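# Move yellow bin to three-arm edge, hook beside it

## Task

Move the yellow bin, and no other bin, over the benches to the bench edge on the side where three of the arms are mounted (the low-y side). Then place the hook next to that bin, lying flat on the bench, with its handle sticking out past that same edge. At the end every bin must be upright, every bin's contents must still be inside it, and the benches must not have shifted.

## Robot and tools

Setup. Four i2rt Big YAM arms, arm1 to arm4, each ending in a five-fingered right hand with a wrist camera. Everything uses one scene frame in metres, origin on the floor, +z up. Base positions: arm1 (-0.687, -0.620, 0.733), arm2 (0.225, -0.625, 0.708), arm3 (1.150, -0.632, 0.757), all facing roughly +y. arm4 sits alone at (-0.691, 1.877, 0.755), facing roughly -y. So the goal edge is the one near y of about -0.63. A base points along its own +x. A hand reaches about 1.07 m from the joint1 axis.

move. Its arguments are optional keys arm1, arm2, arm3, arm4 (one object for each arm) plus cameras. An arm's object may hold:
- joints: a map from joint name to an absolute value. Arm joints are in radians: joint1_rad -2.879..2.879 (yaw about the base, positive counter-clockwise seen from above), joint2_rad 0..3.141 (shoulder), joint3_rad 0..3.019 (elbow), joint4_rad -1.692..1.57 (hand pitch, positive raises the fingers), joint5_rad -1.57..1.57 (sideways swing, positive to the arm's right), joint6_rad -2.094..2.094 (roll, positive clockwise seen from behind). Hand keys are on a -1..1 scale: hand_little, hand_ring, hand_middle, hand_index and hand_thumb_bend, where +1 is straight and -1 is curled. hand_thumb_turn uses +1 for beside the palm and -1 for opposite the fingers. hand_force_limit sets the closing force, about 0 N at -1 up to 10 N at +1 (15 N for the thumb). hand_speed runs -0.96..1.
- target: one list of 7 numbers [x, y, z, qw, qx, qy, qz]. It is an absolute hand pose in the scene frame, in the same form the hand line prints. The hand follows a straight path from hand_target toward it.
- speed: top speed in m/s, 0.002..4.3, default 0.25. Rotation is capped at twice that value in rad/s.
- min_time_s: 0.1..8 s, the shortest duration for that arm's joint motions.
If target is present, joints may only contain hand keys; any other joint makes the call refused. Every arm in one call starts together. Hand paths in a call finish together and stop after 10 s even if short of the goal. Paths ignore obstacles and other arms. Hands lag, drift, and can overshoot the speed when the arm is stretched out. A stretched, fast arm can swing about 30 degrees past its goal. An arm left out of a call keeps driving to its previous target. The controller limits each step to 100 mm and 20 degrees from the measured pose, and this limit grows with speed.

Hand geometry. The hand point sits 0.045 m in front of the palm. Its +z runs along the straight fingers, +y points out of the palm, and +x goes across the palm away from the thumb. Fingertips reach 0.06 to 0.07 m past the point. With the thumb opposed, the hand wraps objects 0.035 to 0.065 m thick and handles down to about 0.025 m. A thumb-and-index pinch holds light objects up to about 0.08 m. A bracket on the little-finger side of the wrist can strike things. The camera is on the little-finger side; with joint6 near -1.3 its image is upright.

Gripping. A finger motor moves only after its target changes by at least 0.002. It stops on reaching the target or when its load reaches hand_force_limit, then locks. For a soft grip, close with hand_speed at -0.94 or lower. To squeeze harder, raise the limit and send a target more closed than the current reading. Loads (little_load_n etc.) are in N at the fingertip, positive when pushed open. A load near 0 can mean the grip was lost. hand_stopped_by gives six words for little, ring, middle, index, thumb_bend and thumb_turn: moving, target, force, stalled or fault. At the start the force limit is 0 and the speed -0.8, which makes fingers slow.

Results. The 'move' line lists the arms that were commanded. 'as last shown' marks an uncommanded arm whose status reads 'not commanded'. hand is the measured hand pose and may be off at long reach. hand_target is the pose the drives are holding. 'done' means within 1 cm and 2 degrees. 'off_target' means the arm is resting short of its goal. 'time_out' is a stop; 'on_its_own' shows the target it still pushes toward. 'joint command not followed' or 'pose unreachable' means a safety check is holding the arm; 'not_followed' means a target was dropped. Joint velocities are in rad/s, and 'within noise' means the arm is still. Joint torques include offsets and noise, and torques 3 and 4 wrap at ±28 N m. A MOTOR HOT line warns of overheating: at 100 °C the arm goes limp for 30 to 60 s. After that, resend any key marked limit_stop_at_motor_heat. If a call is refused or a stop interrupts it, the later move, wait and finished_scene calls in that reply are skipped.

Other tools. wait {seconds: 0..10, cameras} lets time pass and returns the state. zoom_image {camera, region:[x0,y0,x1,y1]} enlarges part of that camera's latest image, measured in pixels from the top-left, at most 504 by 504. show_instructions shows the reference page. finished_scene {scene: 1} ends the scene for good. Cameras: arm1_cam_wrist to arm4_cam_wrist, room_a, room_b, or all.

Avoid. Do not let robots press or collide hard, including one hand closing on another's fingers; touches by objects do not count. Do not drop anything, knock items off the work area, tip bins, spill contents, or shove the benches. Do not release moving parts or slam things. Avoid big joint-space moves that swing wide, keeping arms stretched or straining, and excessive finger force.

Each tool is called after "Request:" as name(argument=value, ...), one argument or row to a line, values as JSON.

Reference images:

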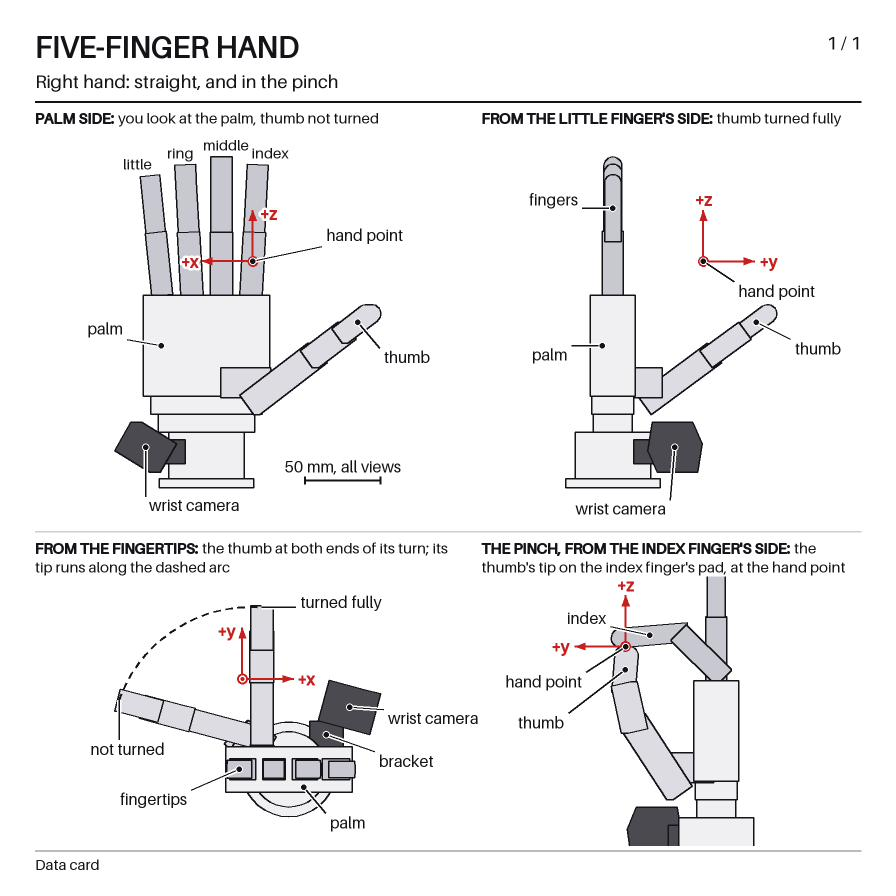

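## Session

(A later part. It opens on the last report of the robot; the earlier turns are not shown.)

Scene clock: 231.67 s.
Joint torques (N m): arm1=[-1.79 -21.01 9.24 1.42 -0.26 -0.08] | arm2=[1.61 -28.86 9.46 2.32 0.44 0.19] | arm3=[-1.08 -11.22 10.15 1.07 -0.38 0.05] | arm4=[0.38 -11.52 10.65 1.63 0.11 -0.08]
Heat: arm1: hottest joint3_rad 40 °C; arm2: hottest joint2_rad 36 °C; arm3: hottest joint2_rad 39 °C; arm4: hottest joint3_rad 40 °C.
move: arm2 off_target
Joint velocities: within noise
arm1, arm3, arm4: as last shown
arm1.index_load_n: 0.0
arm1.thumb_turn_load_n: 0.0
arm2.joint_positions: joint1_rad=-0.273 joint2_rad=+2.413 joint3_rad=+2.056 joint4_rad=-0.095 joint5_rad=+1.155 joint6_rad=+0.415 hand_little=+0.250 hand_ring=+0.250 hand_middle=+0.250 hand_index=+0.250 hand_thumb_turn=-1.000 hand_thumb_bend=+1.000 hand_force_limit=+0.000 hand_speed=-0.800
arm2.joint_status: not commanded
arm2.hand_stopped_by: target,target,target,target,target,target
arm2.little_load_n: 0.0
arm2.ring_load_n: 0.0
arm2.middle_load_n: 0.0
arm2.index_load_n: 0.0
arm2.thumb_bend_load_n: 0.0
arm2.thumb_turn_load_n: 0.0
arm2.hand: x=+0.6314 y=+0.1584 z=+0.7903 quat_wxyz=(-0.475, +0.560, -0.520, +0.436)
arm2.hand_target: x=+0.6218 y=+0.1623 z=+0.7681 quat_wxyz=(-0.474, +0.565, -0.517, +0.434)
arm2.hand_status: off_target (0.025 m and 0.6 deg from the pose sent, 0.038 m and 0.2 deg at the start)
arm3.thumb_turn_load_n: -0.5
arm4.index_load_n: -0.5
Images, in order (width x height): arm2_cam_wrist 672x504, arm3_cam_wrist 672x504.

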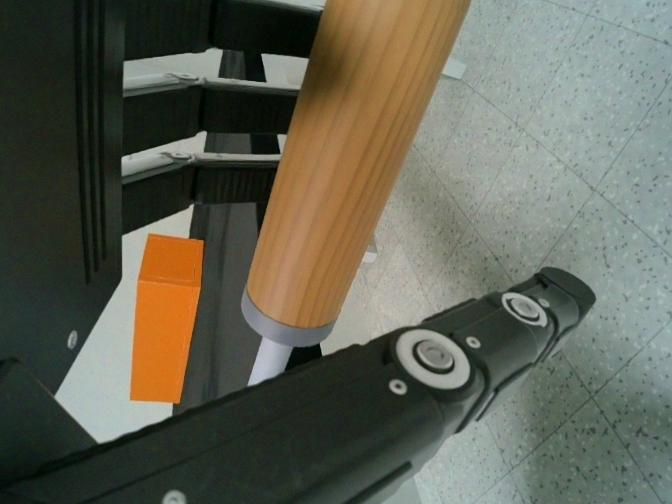

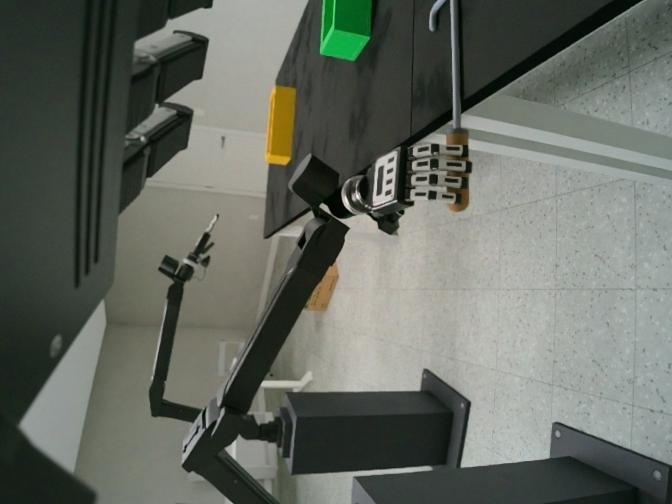

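Request:
move(
  arm2={"joints": {"hand_index": -0.6, "hand_middle": -0.6, "hand_ring": -0.6, "hand_little": -0.6, "hand_thumb_bend": -0.6, "hand_speed": -0.9, "hand_force_limit": 0.2}},
  cameras=["arm2_cam_wrist", "arm3_cam_wrist"],
)

Request:
zoom_image(
  camera="arm3_cam_wrist",
  region=[280, 80, 520, 260],
)

Scene clock: 238.60 s.
Joint torques (N m): arm1=[-1.85 -21.01 9.22 1.42 -0.26 -0.09] | arm2=[1.32 -29.16 9.33 2.28 0.37 0.16] | arm3=[-1.08 -11.16 10.17 1.06 -0.38 0.05] | arm4=[0.21 -11.52 10.59 1.76 0.07 -0.07]
Heat: arm1: hottest joint3_rad 40 °C; arm2: hottest joint2_rad 36 °C; arm3: hottest joint3_rad 39 °C; arm4: hottest joint3_rad 40 °C.
move: arm2 off_target
Joint velocities: within noise
arm1, arm3, arm4: as last shown
arm1.thumb_turn_load_n: -0.5
arm2.joint_positions: joint1_rad=-0.272 joint2_rad=+2.416 joint3_rad=+2.056 joint4_rad=-0.093 joint5_rad=+1.156 joint6_rad=+0.418 hand_little=-0.558 hand_ring=-0.390 hand_middle=-0.316 hand_index=-0.232 hand_thumb_turn=-1.000 hand_thumb_bend=+0.661 hand_force_limit=+0.200 hand_speed=-0.900
arm2.joint_status: hand_little off_target (ended at -0.558, target -0.600); hand_ring off_target (ended at -0.390, target -0.600); hand_middle off_target (ended at -0.316, target -0.600); hand_index off_target (ended at -0.232, target -0.600); hand_thumb_bend off_target (ended at +0.661, target -0.600); the others done
arm2.hand_stopped_by: force,force,force,force,force,target
arm2.little_load_n: 2.5
arm2.ring_load_n: 2.5
arm2.middle_load_n: 5.0
arm2.index_load_n: 1.0
arm2.thumb_bend_load_n: 7.0
arm2.thumb_turn_load_n: 8.5
arm2.hand: x=+0.6306 y=+0.1586 z=+0.7875 quat_wxyz=(-0.475, +0.560, -0.521, +0.436)
arm2.hand_target: x=+0.6218 y=+0.1623 z=+0.7682 quat_wxyz=(-0.474, +0.565, -0.518, +0.434)
arm2.hand_status: not commanded
arm3.thumb_turn_load_n: 0.0
arm4.index_load_n: 0.0
Images, in order (width x height): arm2_cam_wrist 672x504, arm3_cam_wrist 672x504.

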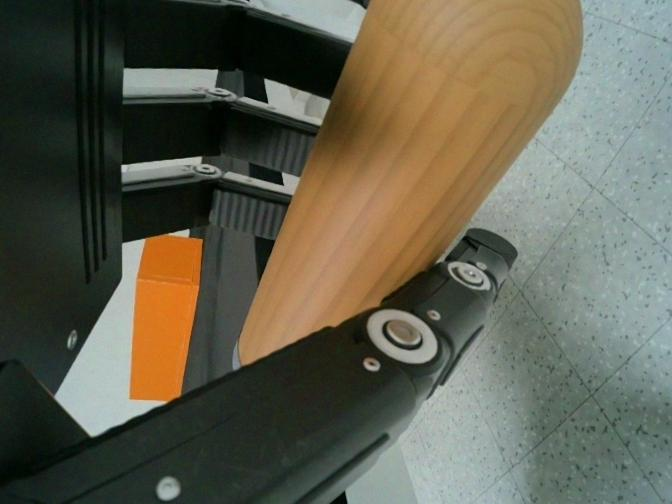

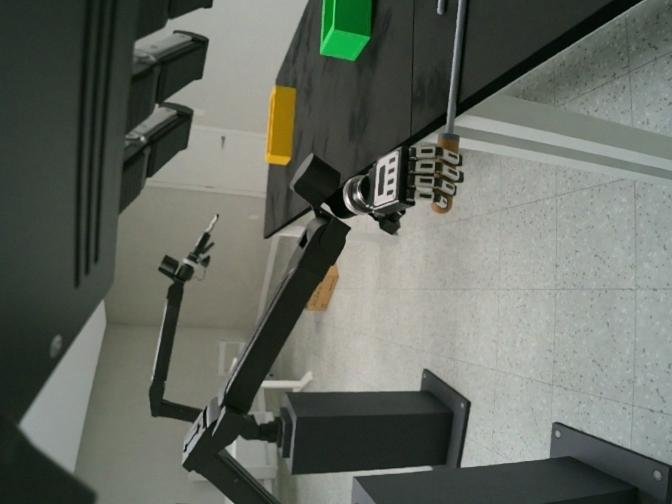

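Scaled by 2.100 from the camera's image (finer frame: 960x720).

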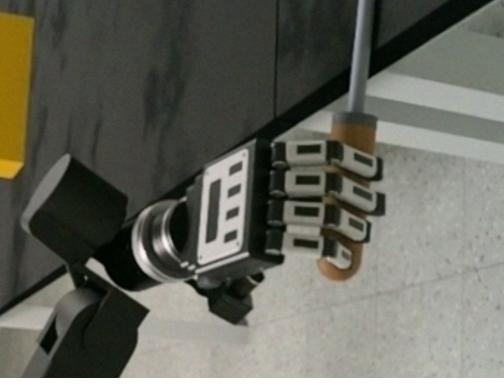

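Request:
move(
  arm2={"target": [0.60, 0.155, 0.835, 0.4739, -0.5648, 0.5175, -0.4343], "speed": 0.1},
  cameras=["arm2_cam_wrist", "arm3_cam_wrist", "room_a"],
)

Request:
zoom_image(
  camera="room_a",
  region=[290, 120, 400, 200],
)

Scene clock: 240.50 s.
Joint torques (N m): arm1=[-1.9 -20.95 9.24 1.42 -0.27 -0.09] | arm2=[1.61 -33.26 10.18 1.77 0.6 0.21] | arm3=[-1.14 -11.22 10.15 1.06 -0.38 0.05] | arm4=[0.44 -11.75 10.7 1.74 0.11 -0.1]
Heat: arm1: hottest joint3_rad 40 °C; arm2: hottest joint2_rad 37 °C; arm3: hottest joint3_rad 39 °C; arm4: hottest joint3_rad 40 °C.
move: arm2 off_target
Joint velocities: within noise
arm1, arm4: as last shown
arm2.joint_positions: joint1_rad=-0.250 joint2_rad=+2.358 joint3_rad=+2.028 joint4_rad=-0.198 joint5_rad=+1.172 joint6_rad=+0.441 hand_little=-0.558 hand_ring=-0.390 hand_middle=-0.316 hand_index=-0.232 hand_thumb_turn=-1.000 hand_thumb_bend=+0.661 hand_force_limit=+0.200 hand_speed=-0.900
arm2.joint_status: not commanded
arm2.hand_stopped_by: force,force,force,force,force,target
arm2.little_load_n: 2.0
arm2.ring_load_n: 1.5
arm2.middle_load_n: 4.0
arm2.index_load_n: 1.5
arm2.thumb_bend_load_n: 6.0
arm2.thumb_turn_load_n: 6.5
arm2.hand: x=+0.6091 y=+0.1488 z=+0.8075 quat_wxyz=(-0.457, +0.576, -0.512, +0.443)
arm2.hand_target: x=+0.6000 y=+0.1549 z=+0.8350 quat_wxyz=(-0.474, +0.565, -0.518, +0.434)
arm2.hand_status: off_target (0.030 m and 2.6 deg from the pose sent, 0.057 m and 0.7 deg at the start)
arm3.joint_positions: joint1_rad=-0.293 joint2_rad=+1.522 joint3_rad=+1.374 joint4_rad=-0.323 joint5_rad=-1.138 joint6_rad=-0.398 hand_little=+1.000 hand_ring=+1.000 hand_middle=+1.000 hand_index=+1.000 hand_thumb_turn=+1.000 hand_thumb_bend=+1.000 hand_force_limit=+0.100 hand_speed=-0.800
arm3.joint_status: not commanded
arm3.hand_stopped_by: target,target,target,target,target,target
arm3.little_load_n: 0.0
arm3.ring_load_n: 0.0
arm3.middle_load_n: 0.0
arm3.index_load_n: 0.0
arm3.thumb_bend_load_n: 0.0
arm3.thumb_turn_load_n: 0.0
arm3.hand: x=+1.1026 y=-0.0555 z=+1.0873 quat_wxyz=(-0.563, +0.689, +0.341, -0.303)
arm3.hand_target: x=+1.1000 y=-0.0505 z=+1.1000 quat_wxyz=(-0.571, +0.679, +0.354, -0.297)
arm3.hand_status: not commanded
Images, in order (width x height): arm2_cam_wrist 672x504, arm3_cam_wrist 672x504, room_a 672x504.

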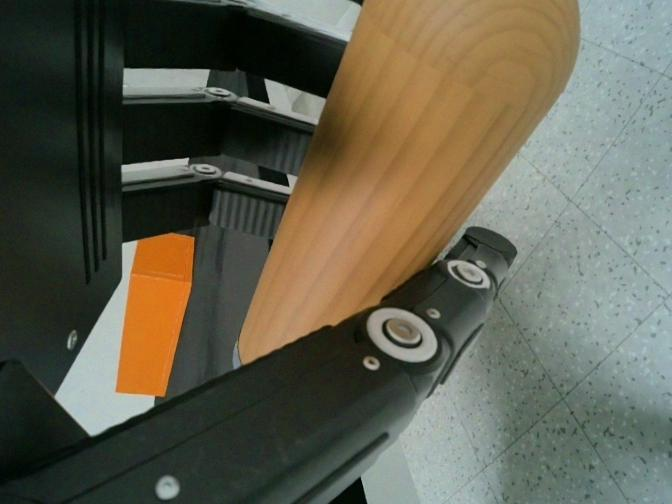

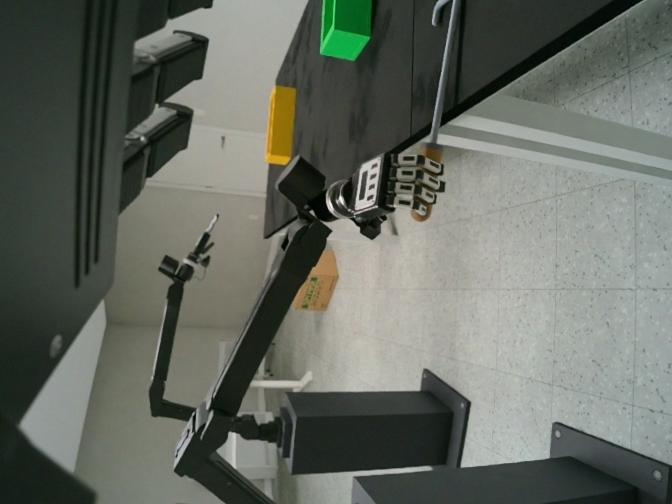

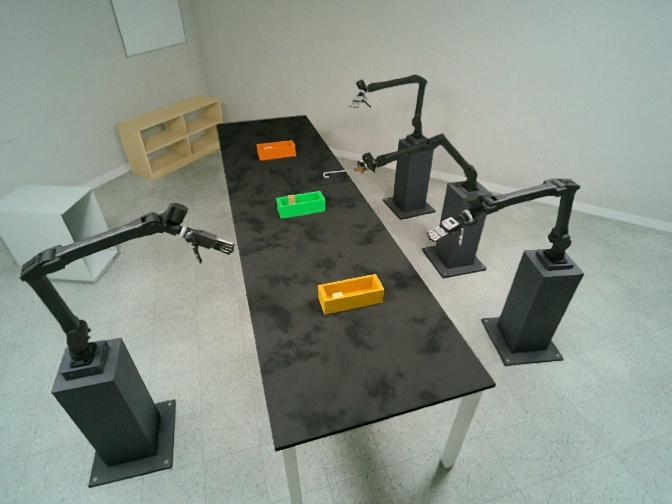

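Scaled by 4.582 from the camera's image (finer frame: 960x720).

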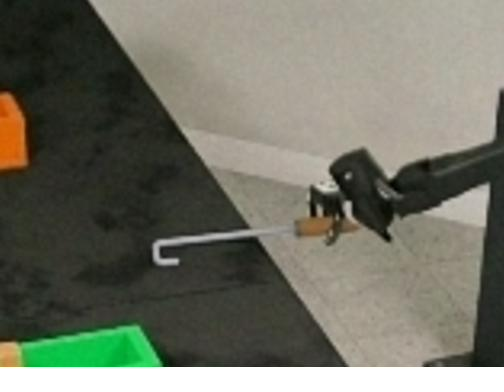

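Request:
move(
  arm2={"target": [0.33, 0.145, 0.850, 0.4924, -0.5868, 0.4924, -0.4132], "speed": 0.15},
  cameras=["arm2_cam_wrist", "arm3_cam_wrist", "room_a", "room_b"],
)

Request:
zoom_image(
  camera="room_a",
  region=[290, 130, 430, 230],
)

Request:
zoom_image(
  camera="room_b",
  region=[260, 160, 420, 280],
)

Scene clock: 244.10 s.
Joint torques (N m): arm1=[-1.9 -21.07 9.21 1.37 -0.26 -0.09] | arm2=[0.62 -28.04 14.43 1.03 1.11 0.32] | arm3=[-1.08 -11.22 10.18 1.06 -0.38 0.05] | arm4=[0.44 -11.52 10.54 1.5 0.13 -0.08]
Heat: arm1: hottest joint3_rad 40 °C; arm2: hottest joint2_rad 38 °C; arm3: hottest joint3_rad 39 °C; arm4: hottest joint3_rad 40 °C.
move: arm2 off_target
Joint velocities: within noise
arm1.joint_positions: joint1_rad=+0.150 joint2_rad=+1.758 joint3_rad=+1.693 joint4_rad=-0.275 joint5_rad=-0.042 joint6_rad=-0.006 hand_little=+1.000 hand_ring=+1.000 hand_middle=+1.000 hand_index=+1.000 hand_thumb_turn=+1.000 hand_thumb_bend=+1.000 hand_force_limit=+0.000 hand_speed=-0.800
arm1.joint_status: not commanded
arm1.hand_stopped_by: target,target,target,target,target,target
arm1.little_load_n: -0.5
arm1.ring_load_n: 0.0
arm1.middle_load_n: -0.5
arm1.index_load_n: 0.0
arm1.thumb_bend_load_n: 0.0
arm1.thumb_turn_load_n: -0.5
arm1.hand: x=-0.6990 y=+0.1534 z=+1.0505 quat_wxyz=(-0.576, +0.817, +0.001, -0.004)
arm1.hand_target: x=-0.6901 y=+0.1501 z=+1.0500 quat_wxyz=(-0.574, +0.819, +0.000, +0.000)
arm1.hand_status: not commanded
arm2.joint_positions: joint1_rad=+0.121 joint2_rad=+2.234 joint3_rad=+1.946 joint4_rad=-0.916 joint5_rad=+1.361 joint6_rad=+1.117 hand_little=-0.558 hand_ring=-0.390 hand_middle=-0.316 hand_index=-0.232 hand_thumb_turn=-1.000 hand_thumb_bend=+0.661 hand_force_limit=+0.200 hand_speed=-0.900
arm2.joint_status: not commanded
arm2.hand_stopped_by: force,force,force,force,force,target
arm2.little_load_n: 2.5
arm2.ring_load_n: 0.0
arm2.middle_load_n: 2.5
arm2.index_load_n: 2.0
arm2.thumb_bend_load_n: 5.0
arm2.thumb_turn_load_n: 2.0
arm2.hand: x=+0.3298 y=+0.1275 z=+0.8254 quat_wxyz=(-0.473, +0.607, -0.474, +0.428)
arm2.hand_target: x=+0.3300 y=+0.1430 z=+0.8504 quat_wxyz=(-0.493, +0.587, -0.492, +0.412)
arm2.hand_status: off_target (0.030 m and 4.3 deg from the pose sent, 0.283 m and 5.9 deg at the start)
arm3: as last shown
arm4.joint_positions: joint1_rad=+0.221 joint2_rad=+1.502 joint3_rad=+1.666 joint4_rad=-0.713 joint5_rad=+0.280 joint6_rad=-1.042 hand_little=+1.000 hand_ring=+1.000 hand_middle=+1.000 hand_index=+1.000 hand_thumb_turn=+1.000 hand_thumb_bend=+1.000 hand_force_limit=+0.000 hand_speed=-0.800
arm4.joint_status: not commanded
arm4.hand_stopped_by: target,target,target,target,target,target
arm4.little_load_n: 0.0
arm4.ring_load_n: 0.0
arm4.middle_load_n: 0.0
arm4.index_load_n: 0.0
arm4.thumb_bend_load_n: 0.0
arm4.thumb_turn_load_n: 0.0
arm4.hand: x=-0.6635 y=+1.2453 z=+1.1480 quat_wxyz=(+0.311, +0.442, -0.746, +0.389)
arm4.hand_target: x=-0.6600 y=+1.2499 z=+1.1499 quat_wxyz=(+0.312, +0.450, -0.742, +0.387)
arm4.hand_status: not commanded
Images, in order (width x height): arm2_cam_wrist 672x504, arm3_cam_wrist 672x504, room_a 672x504, room_b 672x504.

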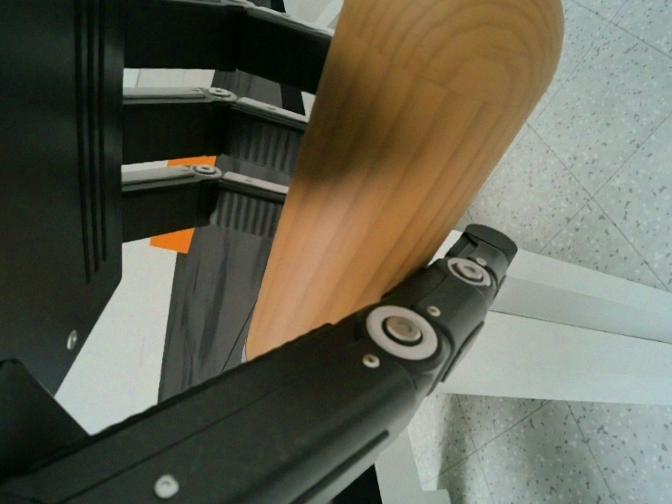

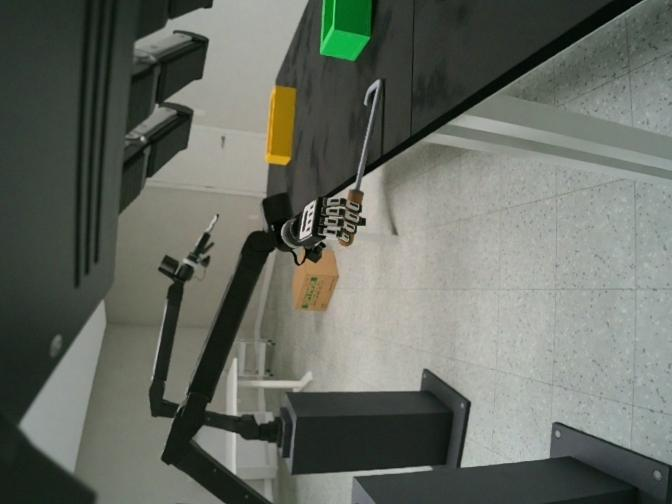

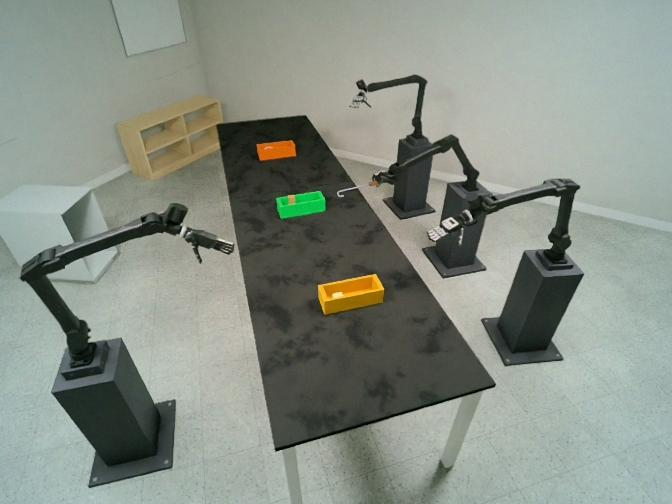

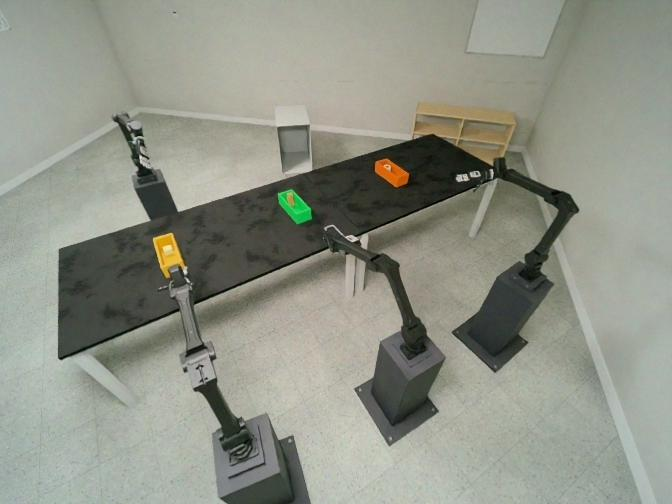

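Scaled by 3.600 from the camera's image (finer frame: 960x720).

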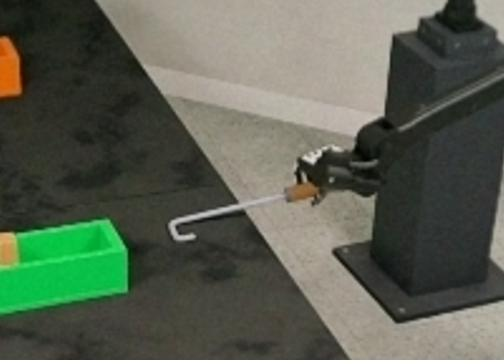

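Scaled by 3.150 from the camera's image (finer frame: 960x720).

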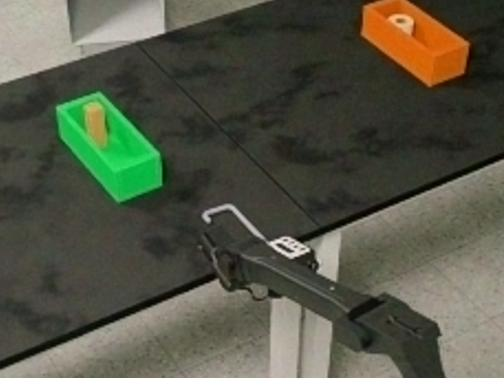

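Request:
move(
  arm2={"target": [0.10, 0.145, 0.850, 0.5421, -0.6460, 0.4116, -0.3454], "speed": 0.15},
)

Request:
move(
  arm2={"target": [-0.08, 0.145, 0.850, 0.5766, -0.6871, 0.3430, -0.2878], "speed": 0.15},
  cameras=["arm2_cam_wrist", "arm1_cam_wrist", "room_a", "room_b"],
)

Request:
zoom_image(
  camera="room_a",
  region=[300, 150, 460, 270],
)

Request:
zoom_image(
  camera="room_b",
  region=[200, 170, 360, 300],
)

Scene clock: 247.13 s.
Joint torques (N m): arm1=[-1.85 -21.01 9.22 1.43 -0.26 -0.09] | arm2=[0.5 -28.28 14.26 0.72 1.24 0.29] | arm3=[-1.08 -11.22 10.15 1.07 -0.38 0.05] | arm4=[0.73 -11.58 10.74 1.5 0.11 -0.09]
Heat: arm1: hottest joint3_rad 40 °C; arm2: hottest joint2_rad 38 °C; arm3: hottest joint3_rad 39 °C; arm4: hottest joint3_rad 40 °C.
move: arm2 off_target
Joint velocities: within noise
arm1, arm3, arm4: as last shown
arm1.little_load_n: 0.0
arm1.ring_load_n: -0.5
arm1.middle_load_n: 0.0
arm2.joint_positions: joint1_rad=+0.419 joint2_rad=+2.294 joint3_rad=+2.075 joint4_rad=-1.143 joint5_rad=+1.368 joint6_rad=+1.291 hand_little=-0.558 hand_ring=-0.390 hand_middle=-0.316 hand_index=-0.232 hand_thumb_turn=-1.000 hand_thumb_bend=+0.661 hand_force_limit=+0.200 hand_speed=-0.900
arm2.joint_status: not commanded
arm2.hand_stopped_by: force,force,force,force,force,target
arm2.little_load_n: 2.5
arm2.ring_load_n: 0.0
arm2.middle_load_n: 1.5
arm2.index_load_n: 1.5
arm2.thumb_bend_load_n: 4.0
arm2.thumb_turn_load_n: 1.5
arm2.hand: x=+0.1033 y=+0.1304 z=+0.8284 quat_wxyz=(-0.527, +0.662, -0.394, +0.359)
arm2.hand_target: x=+0.1004 y=+0.1433 z=+0.8503 quat_wxyz=(-0.543, +0.647, -0.411, +0.344)
arm2.hand_status: off_target (0.026 m and 3.6 deg from the pose sent, 0.232 m and 14.9 deg at the start)
arm3.index_load_n: -0.5
arm3.thumb_bend_load_n: 0.5
arm4.little_load_n: -0.5
arm4.ring_load_n: -0.5
pictures: none

Scene clock: 249.80 s.
Joint torques (N m): arm1=[-1.85 -21.07 9.22 1.42 -0.26 -0.09] | arm2=[0.85 -30.45 14.5 0.7 1.1 0.17] | arm3=[-1.08 -11.22 10.17 1.07 -0.38 0.05] | arm4=[0.67 -11.99 10.63 1.61 0.11 -0.11]
Heat: arm1: hottest joint3_rad 40 °C; arm2: hottest joint2_rad 38 °C; arm3: hottest joint3_rad 39 °C; arm4: hottest joint3_rad 40 °C.
move: arm2 off_target
Joint velocities: within noise
arm1, arm3, arm4: as last shown
arm1.middle_load_n: -0.5
arm1.thumb_bend_load_n: -0.5
arm2.joint_positions: joint1_rad=+0.614 joint2_rad=+2.480 joint3_rad=+2.427 joint4_rad=-1.260 joint5_rad=+1.369 joint6_rad=+1.257 hand_little=-0.558 hand_ring=-0.390 hand_middle=-0.316 hand_index=-0.232 hand_thumb_turn=-1.000 hand_thumb_bend=+0.660 hand_force_limit=+0.200 hand_speed=-0.900
arm2.joint_status: not commanded
arm2.hand_stopped_by: force,force,force,force,force,target
arm2.little_load_n: 2.5
arm2.ring_load_n: 0.5
arm2.middle_load_n: 0.5
arm2.index_load_n: 1.5
arm2.thumb_bend_load_n: 2.5
arm2.thumb_turn_load_n: 0.5
arm2.hand: x=-0.0712 y=+0.1373 z=+0.8323 quat_wxyz=(-0.564, +0.696, -0.328, +0.300)
arm2.hand_target: x=-0.0793 y=+0.1438 z=+0.8500 quat_wxyz=(-0.576, +0.686, -0.341, +0.285)
arm2.hand_status: off_target (0.021 m and 2.8 deg from the pose sent, 0.185 m and 11.9 deg at the start)
arm3.ring_load_n: -0.5
arm3.index_load_n: 0.0
arm3.thumb_bend_load_n: 0.0
arm4.little_load_n: 0.0
arm4.ring_load_n: 0.0
pictures: arm1_cam_wrist, arm2_cam_wrist, room_a, room_b
Images, in order (width x height): arm1_cam_wrist 672x504, arm2_cam_wrist 672x504, room_a 672x504, room_b 672x504.

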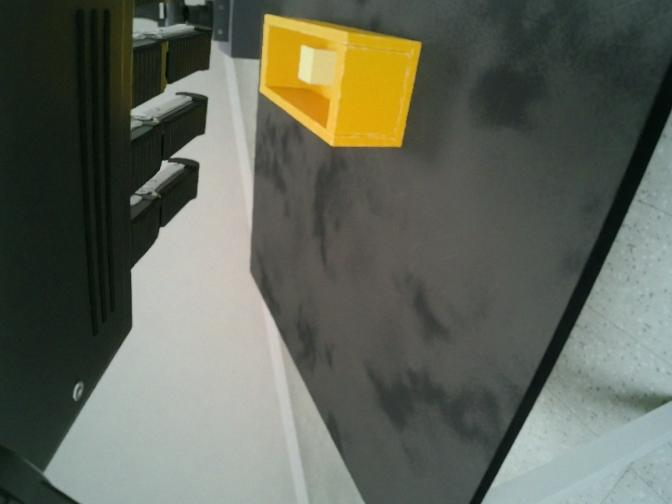

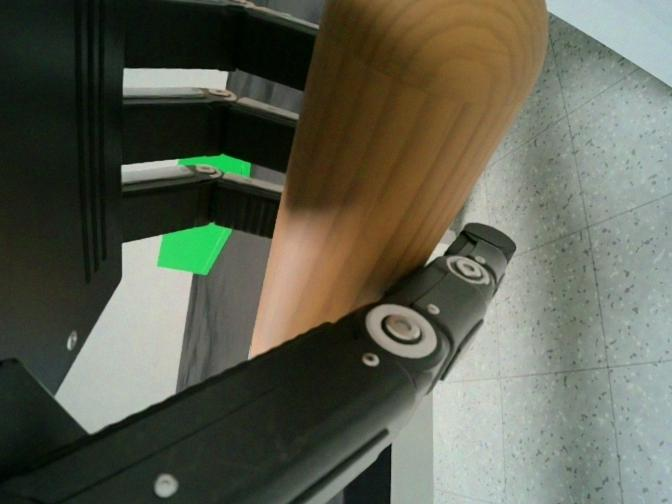

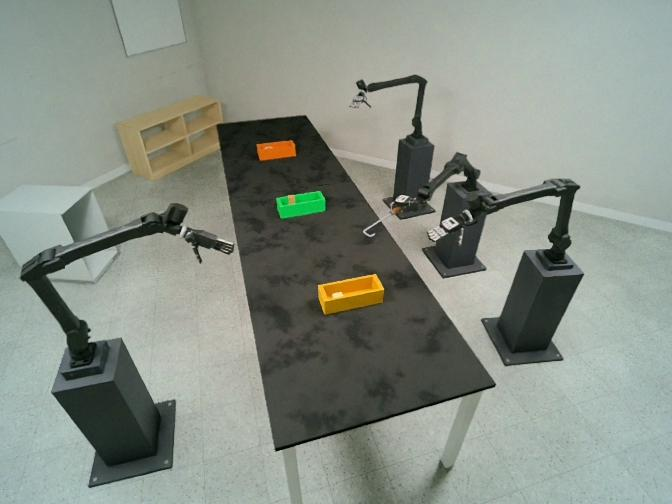

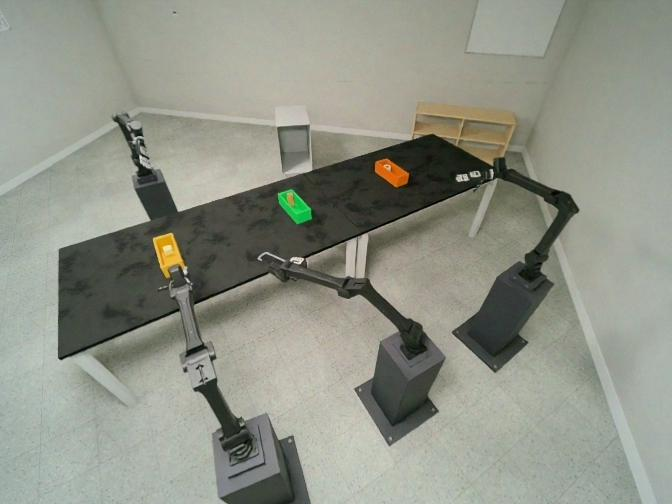

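Scaled by 3.150 from the camera's image (finer frame: 960x720).

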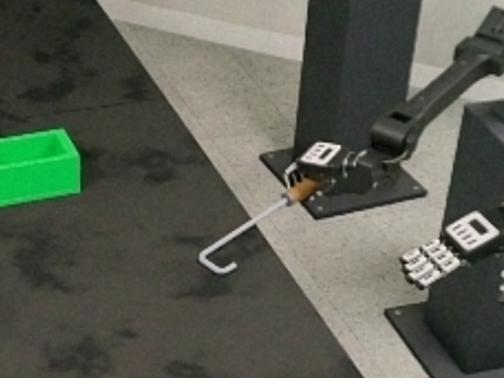

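Scaled by 3.150 from the camera's image (finer frame: 960x720).

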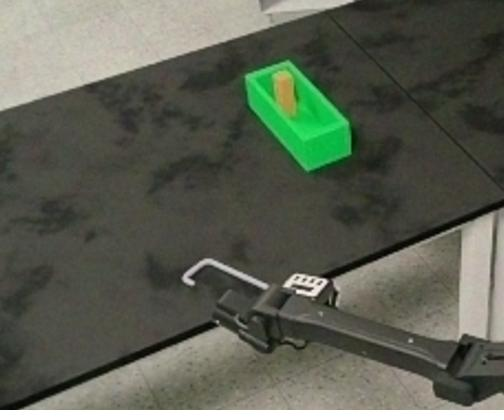

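Request:
move(
  arm1={"target": [-0.75, -0.10, 1.15, 0.5736, -0.8192, 0, 0], "speed": 0.25},
  arm2={"target": [-0.175, 0.205, 0.850, 0.6209, -0.7399, 0.1982, -0.1664], "speed": 0.12},
  cameras=["arm2_cam_wrist", "room_a", "room_b"],
)

Request:
zoom_image(
  camera="room_a",
  region=[300, 150, 460, 270],
)

Request:
zoom_image(
  camera="room_b",
  region=[180, 180, 340, 310],
)

Scene clock: 253.40 s.
Joint torques (N m): arm1=[0.26 -9.23 9.25 1.44 0.01 0.09] | arm2=[1.67 -33.79 10.59 2.58 0.27 -0.04] | arm3=[-1.03 -11.16 10.15 1.06 -0.38 0.05] | arm4=[0.56 -12.1 10.48 1.69 0.13 -0.11]
Heat: arm1: hottest joint3_rad 40 °C; arm2: hottest joint2_rad 40 °C; arm3: hottest joint3_rad 39 °C; arm4: hottest joint3_rad 40 °C.
move: arm1 done; arm2 off_target
Joint velocities: within noise
arm1.joint_positions: joint1_rad=+0.258 joint2_rad=+1.102 joint3_rad=+1.285 joint4_rad=-0.516 joint5_rad=+0.077 joint6_rad=+0.023 hand_little=+1.000 hand_ring=+1.000 hand_middle=+1.000 hand_index=+1.000 hand_thumb_turn=+1.000 hand_thumb_bend=+1.000 hand_force_limit=+0.000 hand_speed=-0.800
arm1.joint_status: not commanded
arm1.hand_stopped_by: target,target,target,target,target,target
arm1.little_load_n: 0.0
arm1.ring_load_n: -0.5
arm1.middle_load_n: 0.0
arm1.index_load_n: -0.5
arm1.thumb_bend_load_n: 0.0
arm1.thumb_turn_load_n: 0.0
arm1.hand: x=-0.7431 y=-0.0986 z=+1.1563 quat_wxyz=(-0.580, +0.815, -0.002, +0.004)
arm1.hand_target: x=-0.7499 y=-0.1000 z=+1.1501 quat_wxyz=(-0.574, +0.819, +0.000, +0.000)
arm1.hand_status: done (0.009 m and 1.1 deg from the pose sent, 0.277 m and 0.6 deg at the start)
arm2.joint_positions: joint1_rad=+0.623 joint2_rad=+2.480 joint3_rad=+2.329 joint4_rad=-0.304 joint5_rad=+1.102 joint6_rad=+0.392 hand_little=-0.558 hand_ring=-0.390 hand_middle=-0.316 hand_index=-0.232 hand_thumb_turn=-1.000 hand_thumb_bend=+0.660 hand_force_limit=+0.200 hand_speed=-0.900
arm2.joint_status: not commanded
arm2.hand_stopped_by: force,force,force,force,force,target
arm2.little_load_n: 1.0
arm2.ring_load_n: 0.0
arm2.middle_load_n: 0.5
arm2.index_load_n: 2.0
arm2.thumb_bend_load_n: 2.5
arm2.thumb_turn_load_n: 2.5
arm2.hand: x=-0.1611 y=+0.2085 z=+0.8338 quat_wxyz=(-0.612, +0.744, -0.200, +0.178)
arm2.hand_target: x=-0.1746 y=+0.2048 z=+0.8498 quat_wxyz=(-0.621, +0.740, -0.198, +0.167)
arm2.hand_status: off_target (0.022 m and 1.8 deg from the pose sent, 0.125 m and 23.0 deg at the start)
arm3, arm4: as last shown
arm3.ring_load_n: 0.0
arm4.ring_load_n: -0.5
Images, in order (width x height): arm2_cam_wrist 672x504, room_a 672x504, room_b 672x504.

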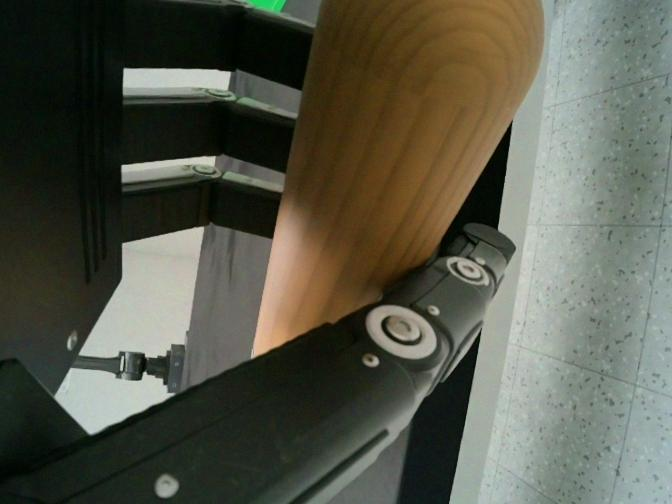

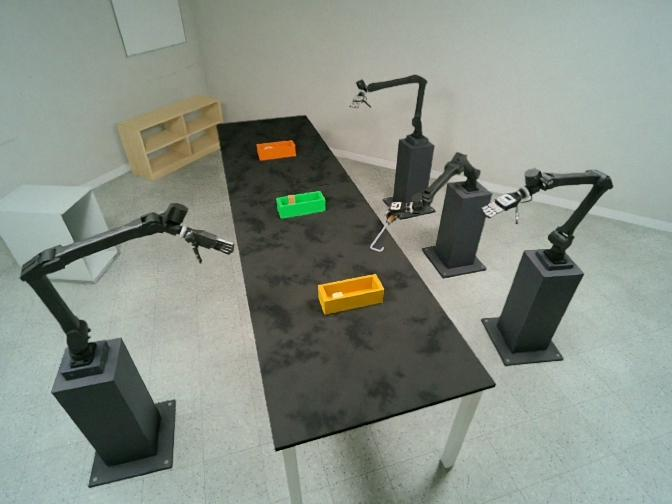

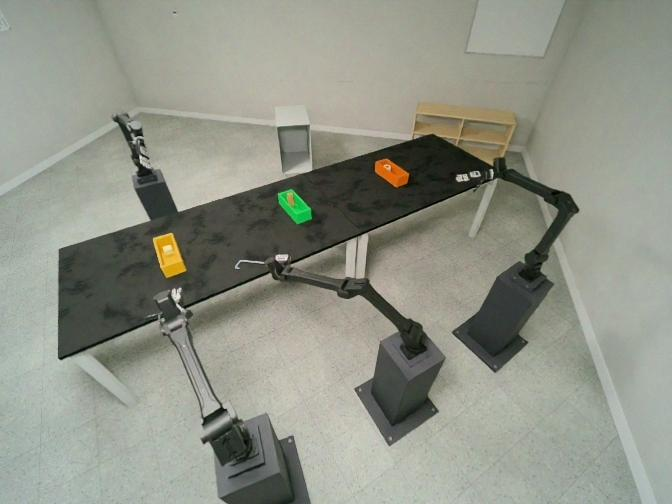

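Scaled by 3.150 from the camera's image (finer frame: 960x720).

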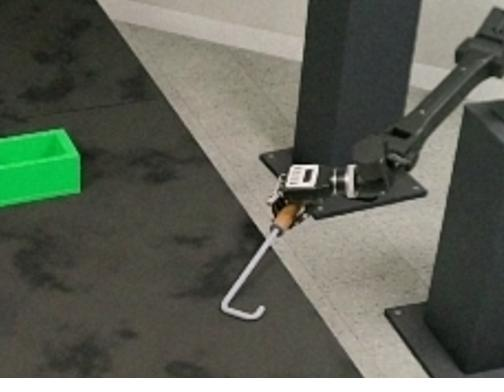

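Scaled by 3.150 from the camera's image (finer frame: 960x720).

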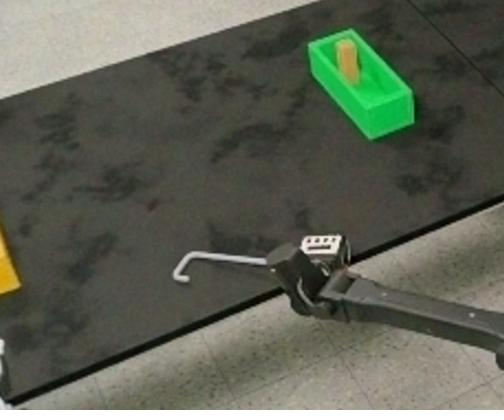

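Request:
move(
  arm2={"target": [-0.175, 0.205, 0.815, 0.6209, -0.7399, 0.1982, -0.1664], "speed": 0.08},
  cameras=["arm2_cam_wrist", "room_a"],
)

Request:
zoom_image(
  camera="room_a",
  region=[340, 180, 430, 260],
)

Scene clock: 254.80 s.
Joint torques (N m): arm1=[0.15 -9.29 9.22 1.42 0 0.09] | arm2=[1.38 -31.97 10.65 2.63 0.28 -0.02] | arm3=[-1.08 -11.16 10.17 1.07 -0.38 0.05] | arm4=[1.2 -11.63 10.56 1.7 0.12 -0.1]
Heat: arm1: hottest joint3_rad 39 °C; arm2: hottest joint2_rad 40 °C; arm3: hottest joint3_rad 39 °C; arm4: hottest joint3_rad 40 °C.
move: arm2 off_target
Joint velocities: within noise
arm1, arm3, arm4: as last shown
arm1.ring_load_n: 0.0
arm2.joint_positions: joint1_rad=+0.623 joint2_rad=+2.485 joint3_rad=+2.282 joint4_rad=-0.236 joint5_rad=+1.101 joint6_rad=+0.389 hand_little=-0.558 hand_ring=-0.390 hand_middle=-0.316 hand_index=-0.232 hand_thumb_turn=-1.000 hand_thumb_bend=+0.660 hand_force_limit=+0.200 hand_speed=-0.900
arm2.joint_status: not commanded
arm2.hand_stopped_by: force,force,force,force,force,target
arm2.little_load_n: 1.0
arm2.ring_load_n: 0.0
arm2.middle_load_n: 0.0
arm2.index_load_n: 1.5
arm2.thumb_bend_load_n: 2.5
arm2.thumb_turn_load_n: 2.0
arm2.hand: x=-0.1608 y=+0.2079 z=+0.8152 quat_wxyz=(-0.615, +0.741, -0.203, +0.174)
arm2.hand_target: x=-0.1747 y=+0.2047 z=+0.8149 quat_wxyz=(-0.621, +0.740, -0.198, +0.166)
arm2.hand_status: off_target (0.014 m and 1.2 deg from the pose sent, 0.024 m and 1.8 deg at the start)
Images, in order (width x height): arm2_cam_wrist 672x504, room_a 672x504.

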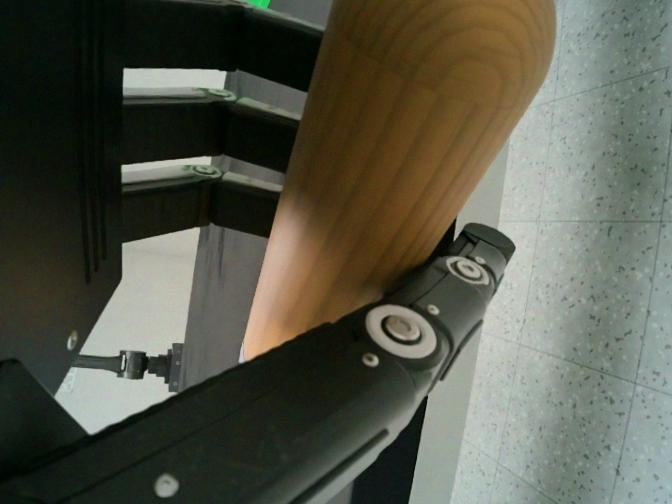

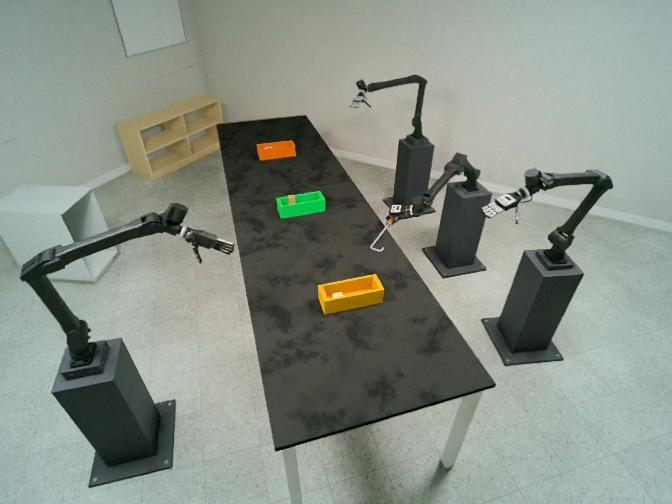

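Scaled by 5.600 from the camera's image (finer frame: 960x720).

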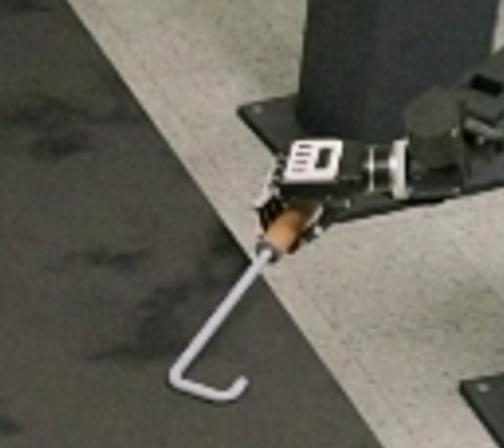

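Request:
move(
  arm2={"target": [-0.175, 0.212, 0.790, 0.6209, -0.7399, 0.1982, -0.1664], "speed": 0.08},
  cameras=["arm2_cam_wrist"],
)

Request:
move(
  arm2={"joints": {"hand_thumb_bend": 0.85, "hand_speed": -0.88}},
  cameras=["arm2_cam_wrist", "room_a"],
)

Request:
zoom_image(
  camera="room_a",
  region=[340, 180, 430, 260],
)

Scene clock: 256.40 s.
Joint torques (N m): arm1=[0.15 -9.29 9.25 1.44 0.01 0.1] | arm2=[1.03 -31.68 12.15 2.55 0.29 0.02] | arm3=[-1.08 -11.22 10.15 1.06 -0.38 0.05] | arm4=[0.73 -11.34 10.76 1.59 0.09 -0.08]
Heat: arm1: hottest joint3_rad 39 °C; arm2: hottest joint2_rad 41 °C; arm3: hottest joint3_rad 39 °C; arm4: hottest joint3_rad 40 °C.
move: arm2 off_target
Joint velocities: within noise
arm1, arm3, arm4: as last shown
arm1.ring_load_n: -0.5
arm1.thumb_turn_load_n: -0.5
arm2.joint_positions: joint1_rad=+0.627 joint2_rad=+2.525 joint3_rad=+2.282 joint4_rad=-0.202 joint5_rad=+1.097 joint6_rad=+0.381 hand_little=-0.558 hand_ring=-0.390 hand_middle=-0.316 hand_index=-0.232 hand_thumb_turn=-1.000 hand_thumb_bend=+0.659 hand_force_limit=+0.200 hand_speed=-0.900
arm2.joint_status: not commanded
arm2.hand_stopped_by: force,force,force,force,force,target
arm2.little_load_n: 1.0
arm2.ring_load_n: 0.0
arm2.middle_load_n: 0.0
arm2.index_load_n: 0.0
arm2.thumb_bend_load_n: 1.0
arm2.thumb_turn_load_n: 0.5
arm2.hand: x=-0.1651 y=+0.2091 z=+0.7849 quat_wxyz=(-0.613, +0.745, -0.196, +0.176)
arm2.hand_target: x=-0.1747 y=+0.2116 z=+0.7902 quat_wxyz=(-0.621, +0.740, -0.198, +0.166)
arm2.hand_status: off_target (0.011 m and 1.5 deg from the pose sent, 0.029 m and 1.2 deg at the start)
arm3.little_load_n: -0.5
arm3.index_load_n: -0.5
arm4.little_load_n: -0.5
arm4.ring_load_n: 0.0
arm4.thumb_bend_load_n: -0.5
Images, in order (width x height): arm2_cam_wrist 672x504.

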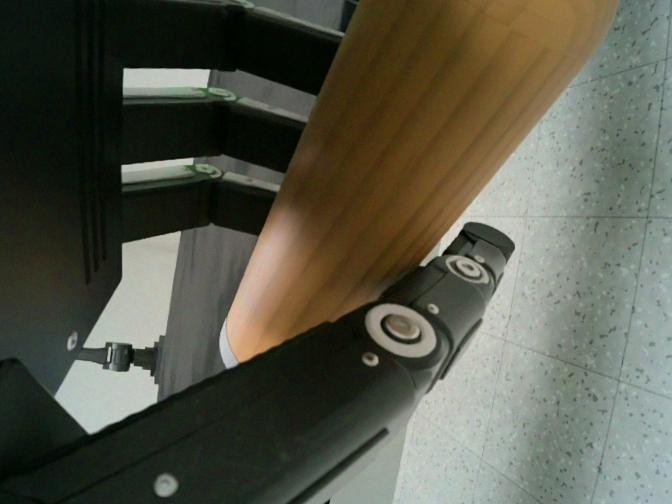

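Scene clock: 258.00 s.
Joint torques (N m): arm1=[0.15 -9.17 9.24 1.42 0.01 0.09] | arm2=[0.79 -31.68 12.16 2.36 0.29 0.02] | arm3=[-1.14 -11.16 10.17 1.07 -0.38 0.05] | arm4=[0.79 -11.75 10.58 1.48 0.1 -0.07]
Heat: arm1: hottest joint3_rad 39 °C; arm2: hottest joint2_rad 41 °C; arm3: hottest joint3_rad 39 °C; arm4: hottest joint3_rad 40 °C.
move: arm2 done
Joint velocities: within noise
arm1, arm3, arm4: as last shown
arm1.ring_load_n: 0.0
arm1.index_load_n: 0.0
arm1.thumb_turn_load_n: 0.0
arm2.joint_positions: joint1_rad=+0.627 joint2_rad=+2.525 joint3_rad=+2.282 joint4_rad=-0.198 joint5_rad=+1.097 joint6_rad=+0.381 hand_little=-0.558 hand_ring=-0.390 hand_middle=-0.316 hand_index=-0.232 hand_thumb_turn=-1.000 hand_thumb_bend=+0.850 hand_force_limit=+0.200 hand_speed=-0.880
arm2.joint_status: all done
arm2.hand_stopped_by: force,force,force,force,target,target
arm2.little_load_n: 0.0
arm2.ring_load_n: 0.0
arm2.middle_load_n: 0.0
arm2.index_load_n: 0.0
arm2.thumb_bend_load_n: 0.0
arm2.thumb_turn_load_n: 0.0
arm2.hand: x=-0.1654 y=+0.2095 z=+0.7857 quat_wxyz=(-0.614, +0.744, -0.197, +0.175)
arm2.hand_target: x=-0.1747 y=+0.2115 z=+0.7901 quat_wxyz=(-0.621, +0.740, -0.198, +0.166)
arm2.hand_status: not commanded
arm3.little_load_n: 0.0
arm3.thumb_bend_load_n: 0.5
arm4.little_load_n: 0.0
arm4.ring_load_n: -0.5
arm4.index_load_n: -0.5
arm4.thumb_bend_load_n: 0.0
Images, in order (width x height): arm2_cam_wrist 672x504, room_a 672x504.

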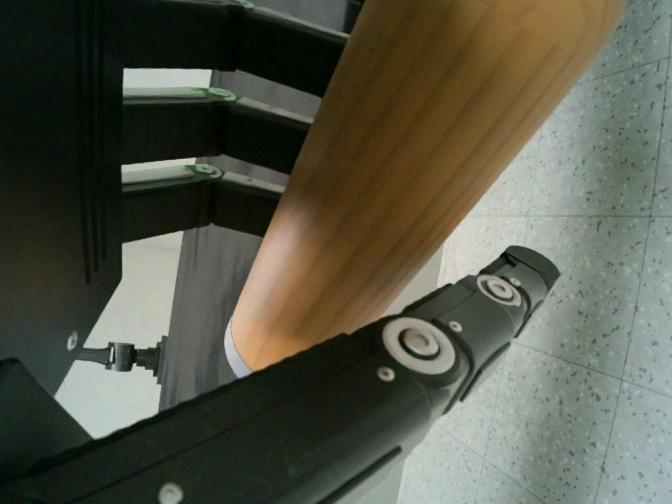

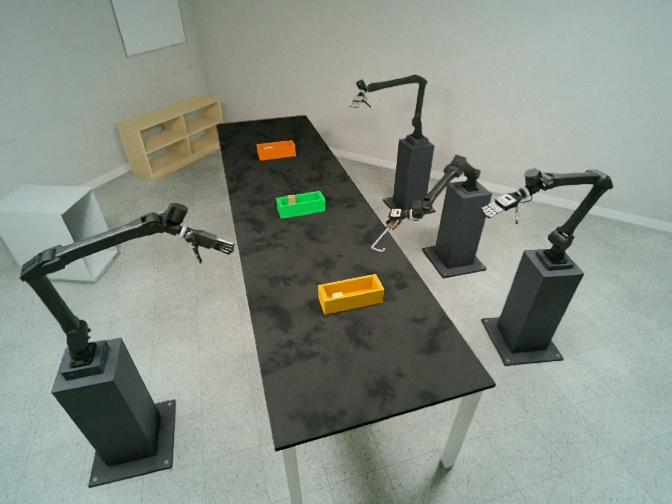

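Scaled by 5.600 from the camera's image (finer frame: 960x720).

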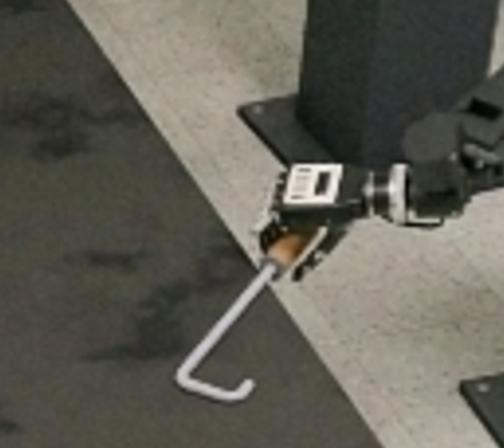

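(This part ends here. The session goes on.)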